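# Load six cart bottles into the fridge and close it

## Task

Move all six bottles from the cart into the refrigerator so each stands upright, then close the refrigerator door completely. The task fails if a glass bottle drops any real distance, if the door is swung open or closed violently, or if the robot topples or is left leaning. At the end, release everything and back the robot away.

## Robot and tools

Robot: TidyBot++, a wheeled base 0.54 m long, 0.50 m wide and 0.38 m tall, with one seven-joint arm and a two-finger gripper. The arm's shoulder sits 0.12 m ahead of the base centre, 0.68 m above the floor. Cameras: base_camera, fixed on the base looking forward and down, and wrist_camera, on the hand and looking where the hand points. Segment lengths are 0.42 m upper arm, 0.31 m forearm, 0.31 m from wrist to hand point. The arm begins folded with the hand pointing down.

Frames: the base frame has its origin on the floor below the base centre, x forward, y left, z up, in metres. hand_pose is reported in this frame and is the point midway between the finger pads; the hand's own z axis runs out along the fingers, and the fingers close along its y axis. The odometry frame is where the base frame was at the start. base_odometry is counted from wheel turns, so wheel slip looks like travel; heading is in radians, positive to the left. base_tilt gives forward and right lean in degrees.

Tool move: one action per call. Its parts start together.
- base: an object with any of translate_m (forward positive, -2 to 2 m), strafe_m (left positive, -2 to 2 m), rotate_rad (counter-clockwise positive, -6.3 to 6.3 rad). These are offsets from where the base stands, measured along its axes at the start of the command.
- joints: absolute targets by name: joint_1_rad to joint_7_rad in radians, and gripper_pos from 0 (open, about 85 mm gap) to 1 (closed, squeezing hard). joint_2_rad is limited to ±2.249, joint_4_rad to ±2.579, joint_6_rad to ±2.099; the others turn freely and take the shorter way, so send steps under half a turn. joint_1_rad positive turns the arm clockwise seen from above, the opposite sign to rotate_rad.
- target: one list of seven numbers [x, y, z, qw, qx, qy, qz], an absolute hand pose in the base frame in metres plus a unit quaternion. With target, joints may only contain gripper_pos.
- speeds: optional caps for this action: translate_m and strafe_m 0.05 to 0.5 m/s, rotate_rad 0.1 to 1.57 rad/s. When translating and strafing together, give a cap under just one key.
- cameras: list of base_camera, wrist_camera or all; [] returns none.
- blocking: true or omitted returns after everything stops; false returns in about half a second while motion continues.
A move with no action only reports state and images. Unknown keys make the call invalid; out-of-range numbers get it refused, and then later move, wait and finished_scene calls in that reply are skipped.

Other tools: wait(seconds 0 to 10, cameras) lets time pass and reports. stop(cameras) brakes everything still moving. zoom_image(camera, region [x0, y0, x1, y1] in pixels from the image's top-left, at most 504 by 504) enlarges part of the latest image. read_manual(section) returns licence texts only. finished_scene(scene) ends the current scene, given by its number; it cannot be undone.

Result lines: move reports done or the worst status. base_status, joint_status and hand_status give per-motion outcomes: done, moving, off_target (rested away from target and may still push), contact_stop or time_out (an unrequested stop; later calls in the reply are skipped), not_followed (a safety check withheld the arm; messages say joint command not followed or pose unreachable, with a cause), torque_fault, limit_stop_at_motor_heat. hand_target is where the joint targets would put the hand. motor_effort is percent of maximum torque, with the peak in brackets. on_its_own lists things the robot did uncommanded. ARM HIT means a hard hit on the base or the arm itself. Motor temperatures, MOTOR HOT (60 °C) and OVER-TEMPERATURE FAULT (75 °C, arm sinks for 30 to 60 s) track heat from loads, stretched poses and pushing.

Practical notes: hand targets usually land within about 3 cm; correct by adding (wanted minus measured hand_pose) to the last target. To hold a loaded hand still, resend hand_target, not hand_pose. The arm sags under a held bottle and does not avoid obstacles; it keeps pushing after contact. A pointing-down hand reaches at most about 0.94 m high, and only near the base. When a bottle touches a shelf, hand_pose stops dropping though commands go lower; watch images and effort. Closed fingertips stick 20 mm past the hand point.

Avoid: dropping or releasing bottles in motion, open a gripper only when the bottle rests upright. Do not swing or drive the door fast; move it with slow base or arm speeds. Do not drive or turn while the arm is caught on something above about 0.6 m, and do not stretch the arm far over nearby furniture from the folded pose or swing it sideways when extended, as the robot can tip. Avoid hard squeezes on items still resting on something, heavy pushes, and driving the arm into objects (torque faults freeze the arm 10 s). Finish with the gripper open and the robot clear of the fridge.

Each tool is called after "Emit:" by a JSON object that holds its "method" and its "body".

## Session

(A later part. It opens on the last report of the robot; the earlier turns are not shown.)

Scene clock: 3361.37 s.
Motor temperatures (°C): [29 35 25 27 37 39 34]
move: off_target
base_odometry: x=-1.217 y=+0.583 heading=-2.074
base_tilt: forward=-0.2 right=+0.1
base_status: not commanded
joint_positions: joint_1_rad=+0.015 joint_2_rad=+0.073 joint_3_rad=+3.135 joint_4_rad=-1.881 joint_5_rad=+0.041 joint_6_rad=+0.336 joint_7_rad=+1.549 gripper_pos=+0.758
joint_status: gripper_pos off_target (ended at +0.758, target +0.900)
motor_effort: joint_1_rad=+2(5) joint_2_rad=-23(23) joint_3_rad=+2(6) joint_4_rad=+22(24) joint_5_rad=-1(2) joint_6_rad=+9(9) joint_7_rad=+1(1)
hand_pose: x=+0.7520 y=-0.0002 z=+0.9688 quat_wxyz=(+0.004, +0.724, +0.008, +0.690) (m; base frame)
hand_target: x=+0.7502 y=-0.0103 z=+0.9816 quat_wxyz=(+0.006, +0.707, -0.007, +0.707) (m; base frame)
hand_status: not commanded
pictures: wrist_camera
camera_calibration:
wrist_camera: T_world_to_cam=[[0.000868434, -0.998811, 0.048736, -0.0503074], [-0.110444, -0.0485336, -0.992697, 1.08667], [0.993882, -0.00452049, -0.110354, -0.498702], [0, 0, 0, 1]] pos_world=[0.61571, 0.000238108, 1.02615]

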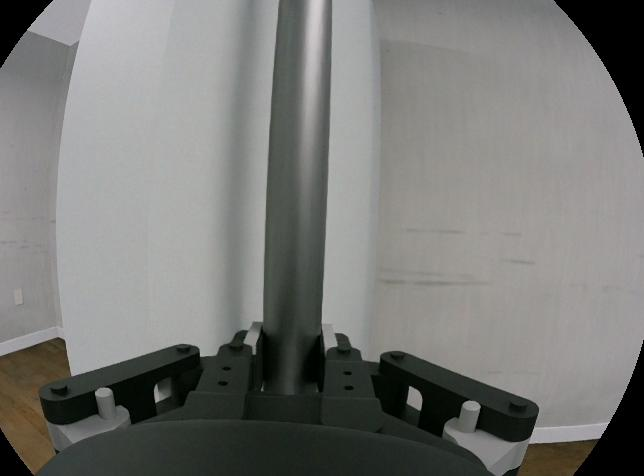

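Emit:
{"method": "move", "body": {"base": {"translate_m": 0.0618, "strafe_m": 0.177}, "speeds": {"translate_m": 0.14}, "cameras": ["wrist_camera", "base_camera"]}}

Scene clock: 3384.80 s.
Motor temperatures (°C): [29 35 25 27 37 39 34]
move: done
base_odometry: x=-1.091 y=+0.444 heading=-2.074
base_tilt: forward=-0.1 right=+0.1
base_status: done
joint_positions: joint_1_rad=+0.019 joint_2_rad=+0.074 joint_3_rad=+3.141 joint_4_rad=-1.884 joint_5_rad=+0.041 joint_6_rad=+0.344 joint_7_rad=+1.549 gripper_pos=+0.758
joint_status: not commanded
motor_effort: joint_1_rad=-1(6) joint_2_rad=-24(29) joint_3_rad=+0(4) joint_4_rad=+22(31) joint_5_rad=+1(2) joint_6_rad=+8(12) joint_7_rad=+1(1)
hand_pose: x=+0.7522 y=-0.0055 z=+0.9688 quat_wxyz=(+0.007, +0.723, +0.005, +0.691) (m; base frame)
hand_target: x=+0.7502 y=-0.0103 z=+0.9816 quat_wxyz=(+0.006, +0.707, -0.007, +0.707) (m; base frame)
hand_status: not commanded
pictures: base_camera, wrist_camera
camera_calibration:
wrist_camera: T_world_to_cam=[[-0.00777745, -0.998766, 0.0490428, -0.0494384], [-0.106878, -0.0479331, -0.993116, 1.08415], [0.994242, -0.0129655, -0.106373, -0.503026], [0, 0, 0, 1]] pos_world=[0.615616, -0.00393291, 1.0256]

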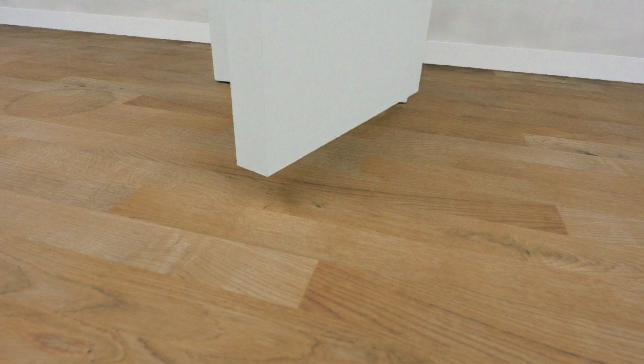

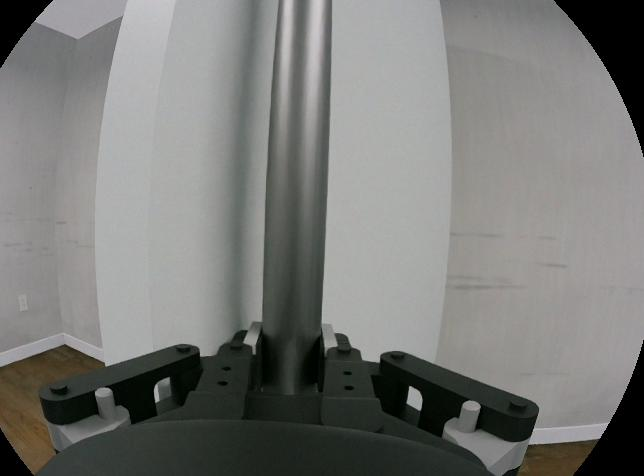

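Emit:
{"method": "move", "body": {"base": {"translate_m": 0.1052, "strafe_m": 0.1394}, "speeds": {"translate_m": 0.14}, "cameras": []}}

Emit:
{"method": "move", "body": {"base": {"translate_m": 0.1418, "strafe_m": 0.102}, "speeds": {"translate_m": 0.14}, "cameras": ["wrist_camera", "base_camera"]}}

Scene clock: 3393.77 s.
Motor temperatures (°C): [29 35 25 27 37 39 34]
move: done
base_odometry: x=-1.020 y=+0.284 heading=-2.074
base_tilt: forward=-0.1 right=+0.1
base_status: done
joint_positions: joint_1_rad=+0.023 joint_2_rad=+0.074 joint_3_rad=+3.144 joint_4_rad=-1.887 joint_5_rad=+0.041 joint_6_rad=+0.346 joint_7_rad=+1.549 gripper_pos=+0.758
joint_status: not commanded
motor_effort: joint_1_rad=-1(3) joint_2_rad=-24(28) joint_3_rad=+0(3) joint_4_rad=+23(28) joint_5_rad=+1(2) joint_6_rad=+8(11) joint_7_rad=+1(1)
hand_pose: x=+0.7517 y=-0.0100 z=+0.9682 quat_wxyz=(+0.010, +0.723, +0.002, +0.691) (m; base frame)
hand_target: x=+0.7502 y=-0.0103 z=+0.9816 quat_wxyz=(+0.006, +0.707, -0.007, +0.707) (m; base frame)
hand_status: not commanded
pictures: none
No camera images: "cameras" was empty.

Scene clock: 3395.70 s.
Motor temperatures (°C): [29 35 25 27 37 39 34]
move: done
base_odometry: x=-0.998 y=+0.111 heading=-2.073
base_tilt: forward=-0.2 right=+0.1
base_status: done
joint_positions: joint_1_rad=+0.021 joint_2_rad=+0.076 joint_3_rad=+3.142 joint_4_rad=-1.887 joint_5_rad=+0.041 joint_6_rad=+0.347 joint_7_rad=+1.549 gripper_pos=+0.758
joint_status: not commanded
motor_effort: joint_1_rad=+0(3) joint_2_rad=-25(28) joint_3_rad=+0(4) joint_4_rad=+23(27) joint_5_rad=+1(2) joint_6_rad=+9(11) joint_7_rad=+1(1)
hand_pose: x=+0.7524 y=-0.0083 z=+0.9672 quat_wxyz=(+0.008, +0.723, +0.003, +0.691) (m; base frame)
hand_target: x=+0.7502 y=-0.0103 z=+0.9816 quat_wxyz=(+0.006, +0.707, -0.007, +0.707) (m; base frame)
hand_status: not commanded
pictures: base_camera, wrist_camera
camera_calibration:
wrist_camera: T_world_to_cam=[[-0.0120334, -0.99872, 0.0491213, -0.0489629], [-0.108088, -0.0475379, -0.993004, 1.08327], [0.994069, -0.0172586, -0.107378, -0.502394], [0, 0, 0, 1]] pos_world=[0.615914, -0.00607453, 1.02415]

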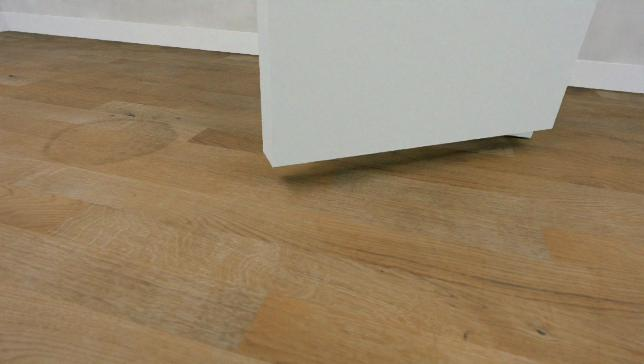

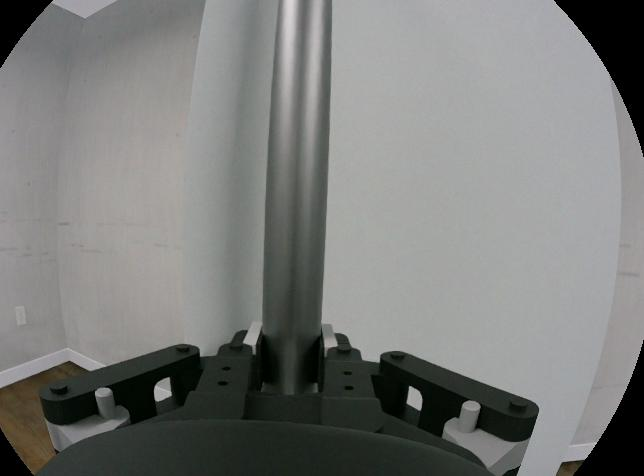

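Emit:
{"method": "move", "body": {"base": {"translate_m": 0.1656, "strafe_m": 0.0555}, "speeds": {"translate_m": 0.13}, "cameras": []}}

Emit:
{"method": "move", "body": {"base": {"translate_m": 0.1281, "strafe_m": 0.0083}, "speeds": {"translate_m": 0.1}, "cameras": ["wrist_camera", "base_camera"]}}

Scene clock: 3408.30 s.
Motor temperatures (°C): [29 35 25 27 37 39 34]
move: done
base_odometry: x=-1.029 y=-0.061 heading=-2.073
base_tilt: forward=-0.2 right=+0.1
base_status: done
joint_positions: joint_1_rad=+0.023 joint_2_rad=+0.080 joint_3_rad=+3.143 joint_4_rad=-1.886 joint_5_rad=+0.041 joint_6_rad=+0.348 joint_7_rad=+1.549 gripper_pos=+0.760
joint_status: not commanded
motor_effort: joint_1_rad=-1(3) joint_2_rad=-25(29) joint_3_rad=+0(4) joint_4_rad=+23(26) joint_5_rad=+1(2) joint_6_rad=+9(12) joint_7_rad=+1(1)
hand_pose: x=+0.7535 y=-0.0096 z=+0.9658 quat_wxyz=(+0.009, +0.723, +0.002, +0.690) (m; base frame)
hand_target: x=+0.7502 y=-0.0103 z=+0.9816 quat_wxyz=(+0.006, +0.707, -0.007, +0.707) (m; base frame)
hand_status: not commanded
pictures: none
No camera images: "cameras" was empty.

Scene clock: 3410.17 s.
Motor temperatures (°C): [29 35 25 27 37 39 34]
move: done
base_odometry: x=-1.084 y=-0.178 heading=-2.073
base_tilt: forward=-0.2 right=+0.1
base_status: done
joint_positions: joint_1_rad=+0.025 joint_2_rad=+0.081 joint_3_rad=+3.145 joint_4_rad=-1.887 joint_5_rad=+0.041 joint_6_rad=+0.349 joint_7_rad=+1.549 gripper_pos=+0.763
joint_status: not commanded
motor_effort: joint_1_rad=-2(3) joint_2_rad=-25(29) joint_3_rad=-2(3) joint_4_rad=+23(26) joint_5_rad=+1(2) joint_6_rad=+9(12) joint_7_rad=+1(1)
hand_pose: x=+0.7537 y=-0.0124 z=+0.9646 quat_wxyz=(+0.011, +0.724, +0.001, +0.690) (m; base frame)
hand_target: x=+0.7502 y=-0.0103 z=+0.9816 quat_wxyz=(+0.006, +0.707, -0.007, +0.707) (m; base frame)
hand_status: not commanded
pictures: base_camera, wrist_camera
camera_calibration:
wrist_camera: T_world_to_cam=[[-0.018401, -0.998614, 0.0493094, -0.0483231], [-0.111457, -0.0469616, -0.992659, 1.08287], [0.993599, -0.0237618, -0.110438, -0.500872], [0, 0, 0, 1]] pos_world=[0.617471, -0.00930425, 1.02199]

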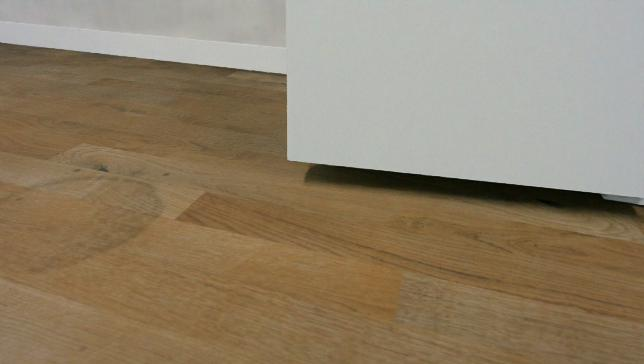

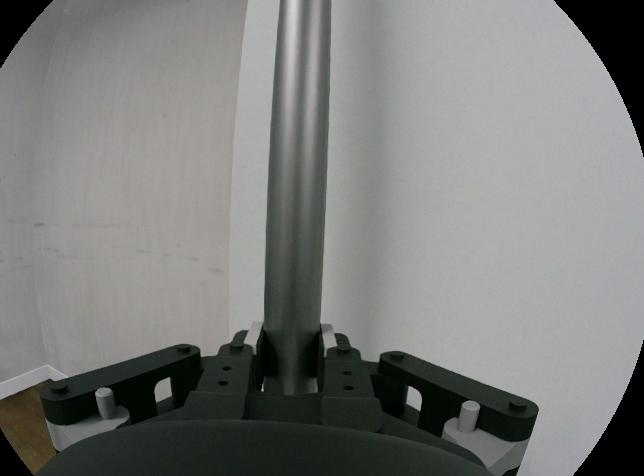

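Emit:
{"method": "move", "body": {"base": {"translate_m": 0.0866, "strafe_m": -0.0105}, "speeds": {"translate_m": 0.06}, "cameras": ["wrist_camera", "base_camera"]}}

Scene clock: 3417.30 s.
Motor temperatures (°C): [29 35 25 27 37 39 34]
move: done
base_odometry: x=-1.134 y=-0.248 heading=-2.073
base_tilt: forward=-0.2 right=+0.2
base_status: done
joint_positions: joint_1_rad=+0.026 joint_2_rad=+0.054 joint_3_rad=+3.145 joint_4_rad=-1.917 joint_5_rad=+0.041 joint_6_rad=+0.349 joint_7_rad=+1.549 gripper_pos=+0.764
joint_status: not commanded
motor_effort: joint_1_rad=-2(3) joint_2_rad=-19(26) joint_3_rad=+0(3) joint_4_rad=+27(35) joint_5_rad=+1(2) joint_6_rad=+11(14) joint_7_rad=+1(1)
hand_pose: x=+0.7419 y=-0.0122 z=+0.9635 quat_wxyz=(+0.011, +0.725, +0.001, +0.689) (m; base frame)
hand_target: x=+0.7502 y=-0.0103 z=+0.9816 quat_wxyz=(+0.006, +0.707, -0.007, +0.707) (m; base frame)
hand_status: not commanded
pictures: base_camera, wrist_camera
camera_calibration:
wrist_camera: T_world_to_cam=[[-0.0183477, -0.998624, 0.049135, -0.0481206], [-0.11449, -0.0467216, -0.992325, 1.08244], [0.993255, -0.0238324, -0.113475, -0.486042], [0, 0, 0, 1]] pos_world=[0.605809, -0.00906461, 1.02134]

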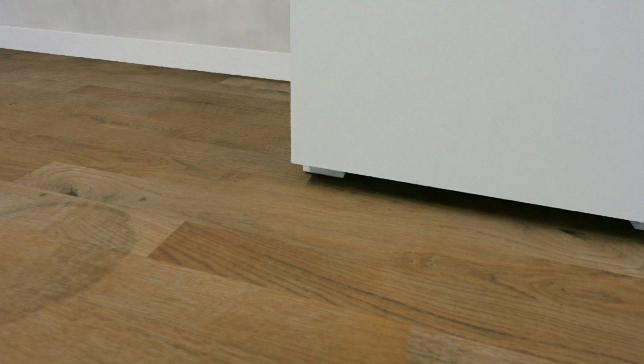

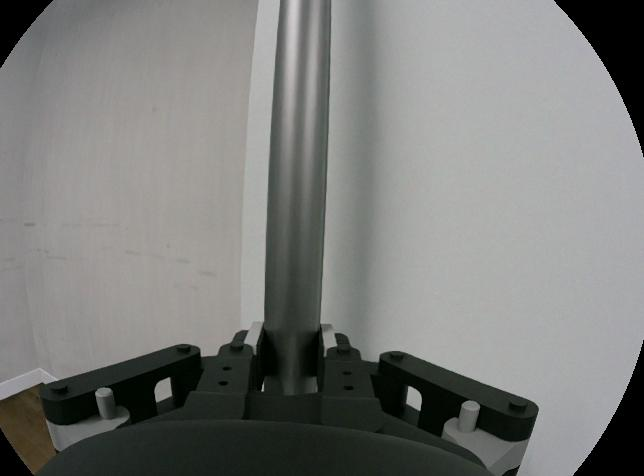

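Emit:
{"method": "move", "body": {"base": {"translate_m": 0.014}, "speeds": {"translate_m": 0.05}, "cameras": ["wrist_camera", "base_camera"]}}

Emit:
{"method": "zoom_image", "body": {"camera": "base_camera", "region": [260, 60, 420, 200]}}

Scene clock: 3426.20 s.
Motor temperatures (°C): [29 35 25 27 37 39 34]
move: done
base_odometry: x=-1.141 y=-0.260 heading=-2.073
base_tilt: forward=-0.3 right=+0.1
base_status: done
joint_positions: joint_1_rad=+0.026 joint_2_rad=+0.023 joint_3_rad=+3.144 joint_4_rad=-1.949 joint_5_rad=+0.041 joint_6_rad=+0.349 joint_7_rad=+1.549 gripper_pos=+0.764
joint_status: not commanded
motor_effort: joint_1_rad=-1(3) joint_2_rad=-13(19) joint_3_rad=-1(2) joint_4_rad=+34(38) joint_5_rad=+1(1) joint_6_rad=+14(16) joint_7_rad=+1(1)
hand_pose: x=+0.7289 y=-0.0117 z=+0.9632 quat_wxyz=(+0.011, +0.726, +0.001, +0.688) (m; base frame)
hand_target: x=+0.7502 y=-0.0103 z=+0.9816 quat_wxyz=(+0.006, +0.707, -0.007, +0.707) (m; base frame)
hand_status: not commanded
pictures: base_camera, wrist_camera
camera_calibration:
wrist_camera: T_world_to_cam=[[-0.0181373, -0.998633, 0.0490161, -0.0479494], [-0.115851, -0.0465949, -0.992173, 1.08149], [0.993101, -0.0236739, -0.114847, -0.471732], [0, 0, 0, 1]] pos_world=[0.592898, -0.00865982, 1.0212]

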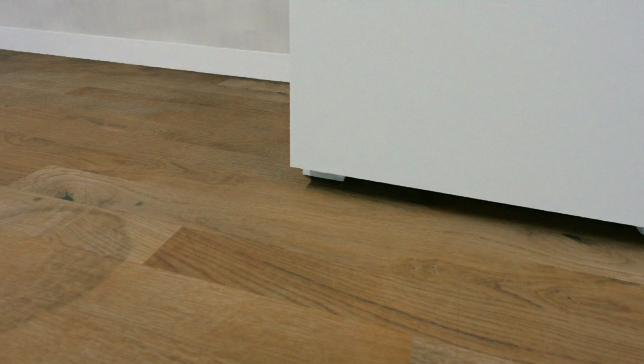

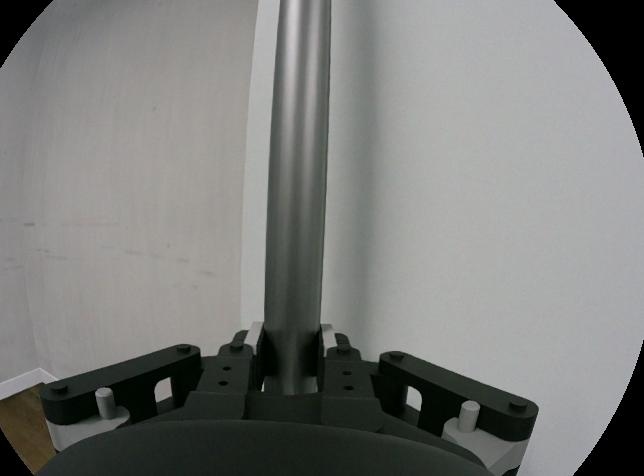

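Scaled by 3.150.

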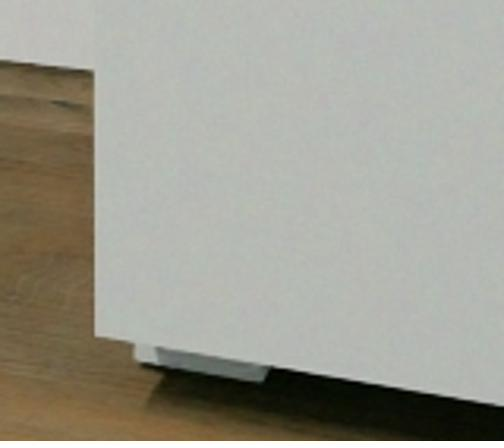

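Emit:
{"method": "move", "body": {"base": {"translate_m": -0.022}, "speeds": {"translate_m": 0.05}, "cameras": []}}

Emit:
{"method": "move", "body": {"joints": {"gripper_pos": 0.4}, "cameras": ["wrist_camera", "base_camera"]}}

Scene clock: 3436.80 s.
Motor temperatures (°C): [29 35 25 27 37 39 34]
move: done
base_odometry: x=-1.130 y=-0.241 heading=-2.073
base_tilt: forward=-0.2 right=+0.1
base_status: done
joint_positions: joint_1_rad=+0.026 joint_2_rad=+0.073 joint_3_rad=+3.145 joint_4_rad=-1.896 joint_5_rad=+0.041 joint_6_rad=+0.349 joint_7_rad=+1.549 gripper_pos=+0.764
joint_status: not commanded
motor_effort: joint_1_rad=-1(3) joint_2_rad=-23(27) joint_3_rad=+0(2) joint_4_rad=+23(33) joint_5_rad=+1(1) joint_6_rad=+10(13) joint_7_rad=+1(1)
hand_pose: x=+0.7502 y=-0.0124 z=+0.9638 quat_wxyz=(+0.011, +0.725, +0.001, +0.689) (m; base frame)
hand_target: x=+0.7502 y=-0.0103 z=+0.9816 quat_wxyz=(+0.006, +0.707, -0.007, +0.707) (m; base frame)
hand_status: not commanded
pictures: none
No camera images: "cameras" was empty.

Scene clock: 3437.63 s.
Motor temperatures (°C): [29 35 25 27 37 39 34]
move: done
base_odometry: x=-1.130 y=-0.241 heading=-2.073
base_tilt: forward=-0.1 right=+0.2
base_status: not commanded
joint_positions: joint_1_rad=+0.026 joint_2_rad=+0.073 joint_3_rad=+3.145 joint_4_rad=-1.896 joint_5_rad=+0.041 joint_6_rad=+0.349 joint_7_rad=+1.549 gripper_pos=+0.400
joint_status: all done
motor_effort: joint_1_rad=+0(1) joint_2_rad=-23(25) joint_3_rad=+0(1) joint_4_rad=+22(23) joint_5_rad=+0(1) joint_6_rad=+9(10) joint_7_rad=+0(1)
hand_pose: x=+0.7503 y=-0.0124 z=+0.9641 quat_wxyz=(+0.011, +0.724, +0.001, +0.689) (m; base frame)
hand_target: x=+0.7502 y=-0.0103 z=+0.9816 quat_wxyz=(+0.006, +0.707, -0.007, +0.707) (m; base frame)
hand_status: not commanded
pictures: base_camera, wrist_camera
camera_calibration:
wrist_camera: T_world_to_cam=[[-0.0184348, -0.998619, 0.0492045, -0.0482225], [-0.112655, -0.0468249, -0.99253, 1.0828], [0.993463, -0.0238402, -0.111636, -0.496211], [0, 0, 0, 1]] pos_world=[0.614061, -0.00928376, 1.02169]

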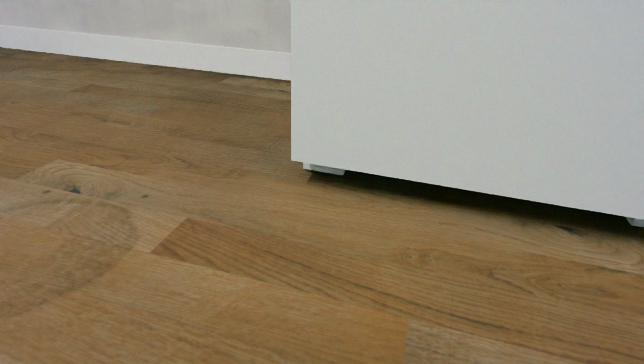

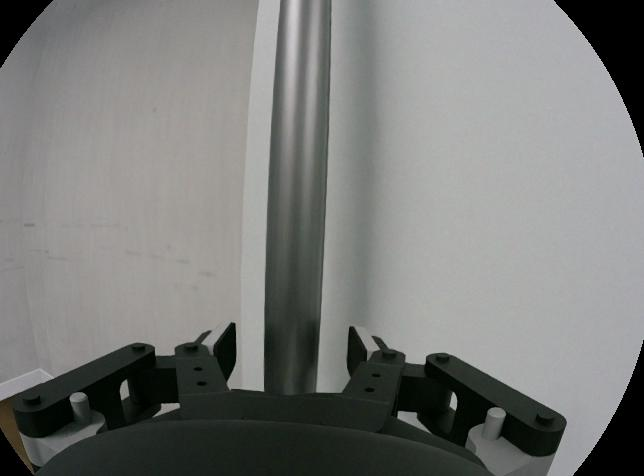

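Emit:
{"method": "move", "body": {"base": {"translate_m": -0.5}, "speeds": {"translate_m": 0.3}, "cameras": ["wrist_camera", "base_camera"]}}

Emit:
{"method": "zoom_image", "body": {"camera": "base_camera", "region": [250, 20, 450, 140]}}

Scene clock: 3449.23 s.
Motor temperatures (°C): [29 35 25 27 37 39 34]
move: done
base_odometry: x=-0.890 y=+0.198 heading=-2.072
base_tilt: forward=-0.1 right=+0.1
base_status: done
joint_positions: joint_1_rad=+0.025 joint_2_rad=+0.073 joint_3_rad=+3.144 joint_4_rad=-1.896 joint_5_rad=+0.041 joint_6_rad=+0.349 joint_7_rad=+1.549 gripper_pos=+0.400
joint_status: not commanded
motor_effort: joint_1_rad=+0(1) joint_2_rad=-23(26) joint_3_rad=+1(1) joint_4_rad=+22(23) joint_5_rad=+0(1) joint_6_rad=+9(10) joint_7_rad=+0(0)
hand_pose: x=+0.7503 y=-0.0116 z=+0.9642 quat_wxyz=(+0.010, +0.724, +0.001, +0.689) (m; base frame)
hand_target: x=+0.7502 y=-0.0103 z=+0.9816 quat_wxyz=(+0.006, +0.707, -0.007, +0.707) (m; base frame)
hand_status: not commanded
pictures: base_camera, wrist_camera
camera_calibration:
wrist_camera: T_world_to_cam=[[-0.0171501, -0.998643, 0.0491825, -0.0483611], [-0.112477, -0.0469506, -0.992545, 1.08279], [0.993506, -0.0225541, -0.111519, -0.496391], [0, 0, 0, 1]] pos_world=[0.614127, -0.00865342, 1.02174]

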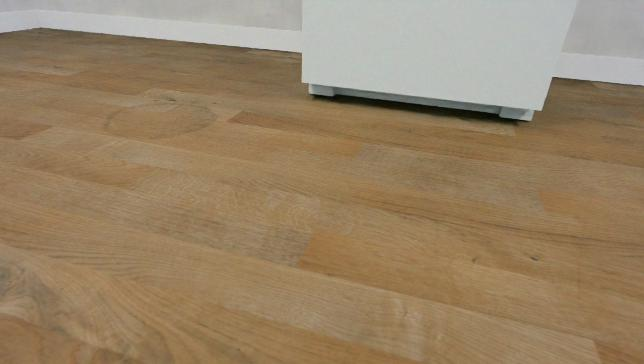

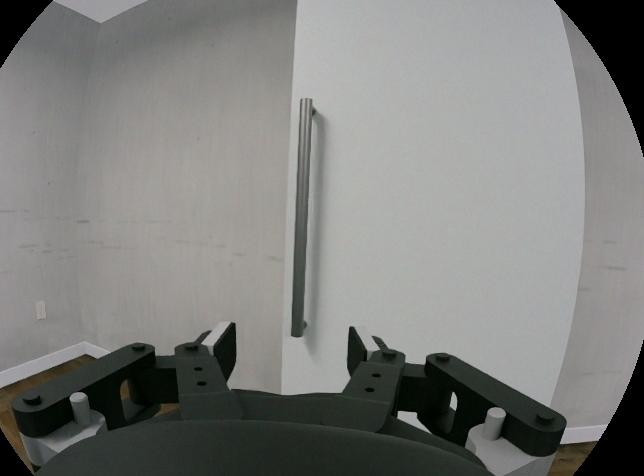

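Scaled by 2.520.

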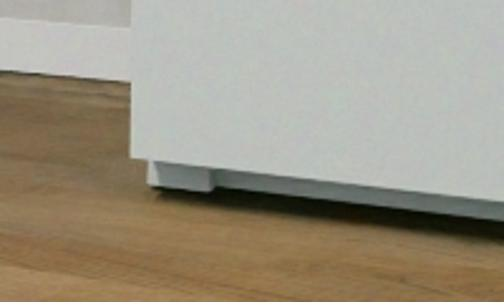

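Emit:
{"method": "finished_scene", "body": {"scene": 2}}

The scene is finished: the task was done.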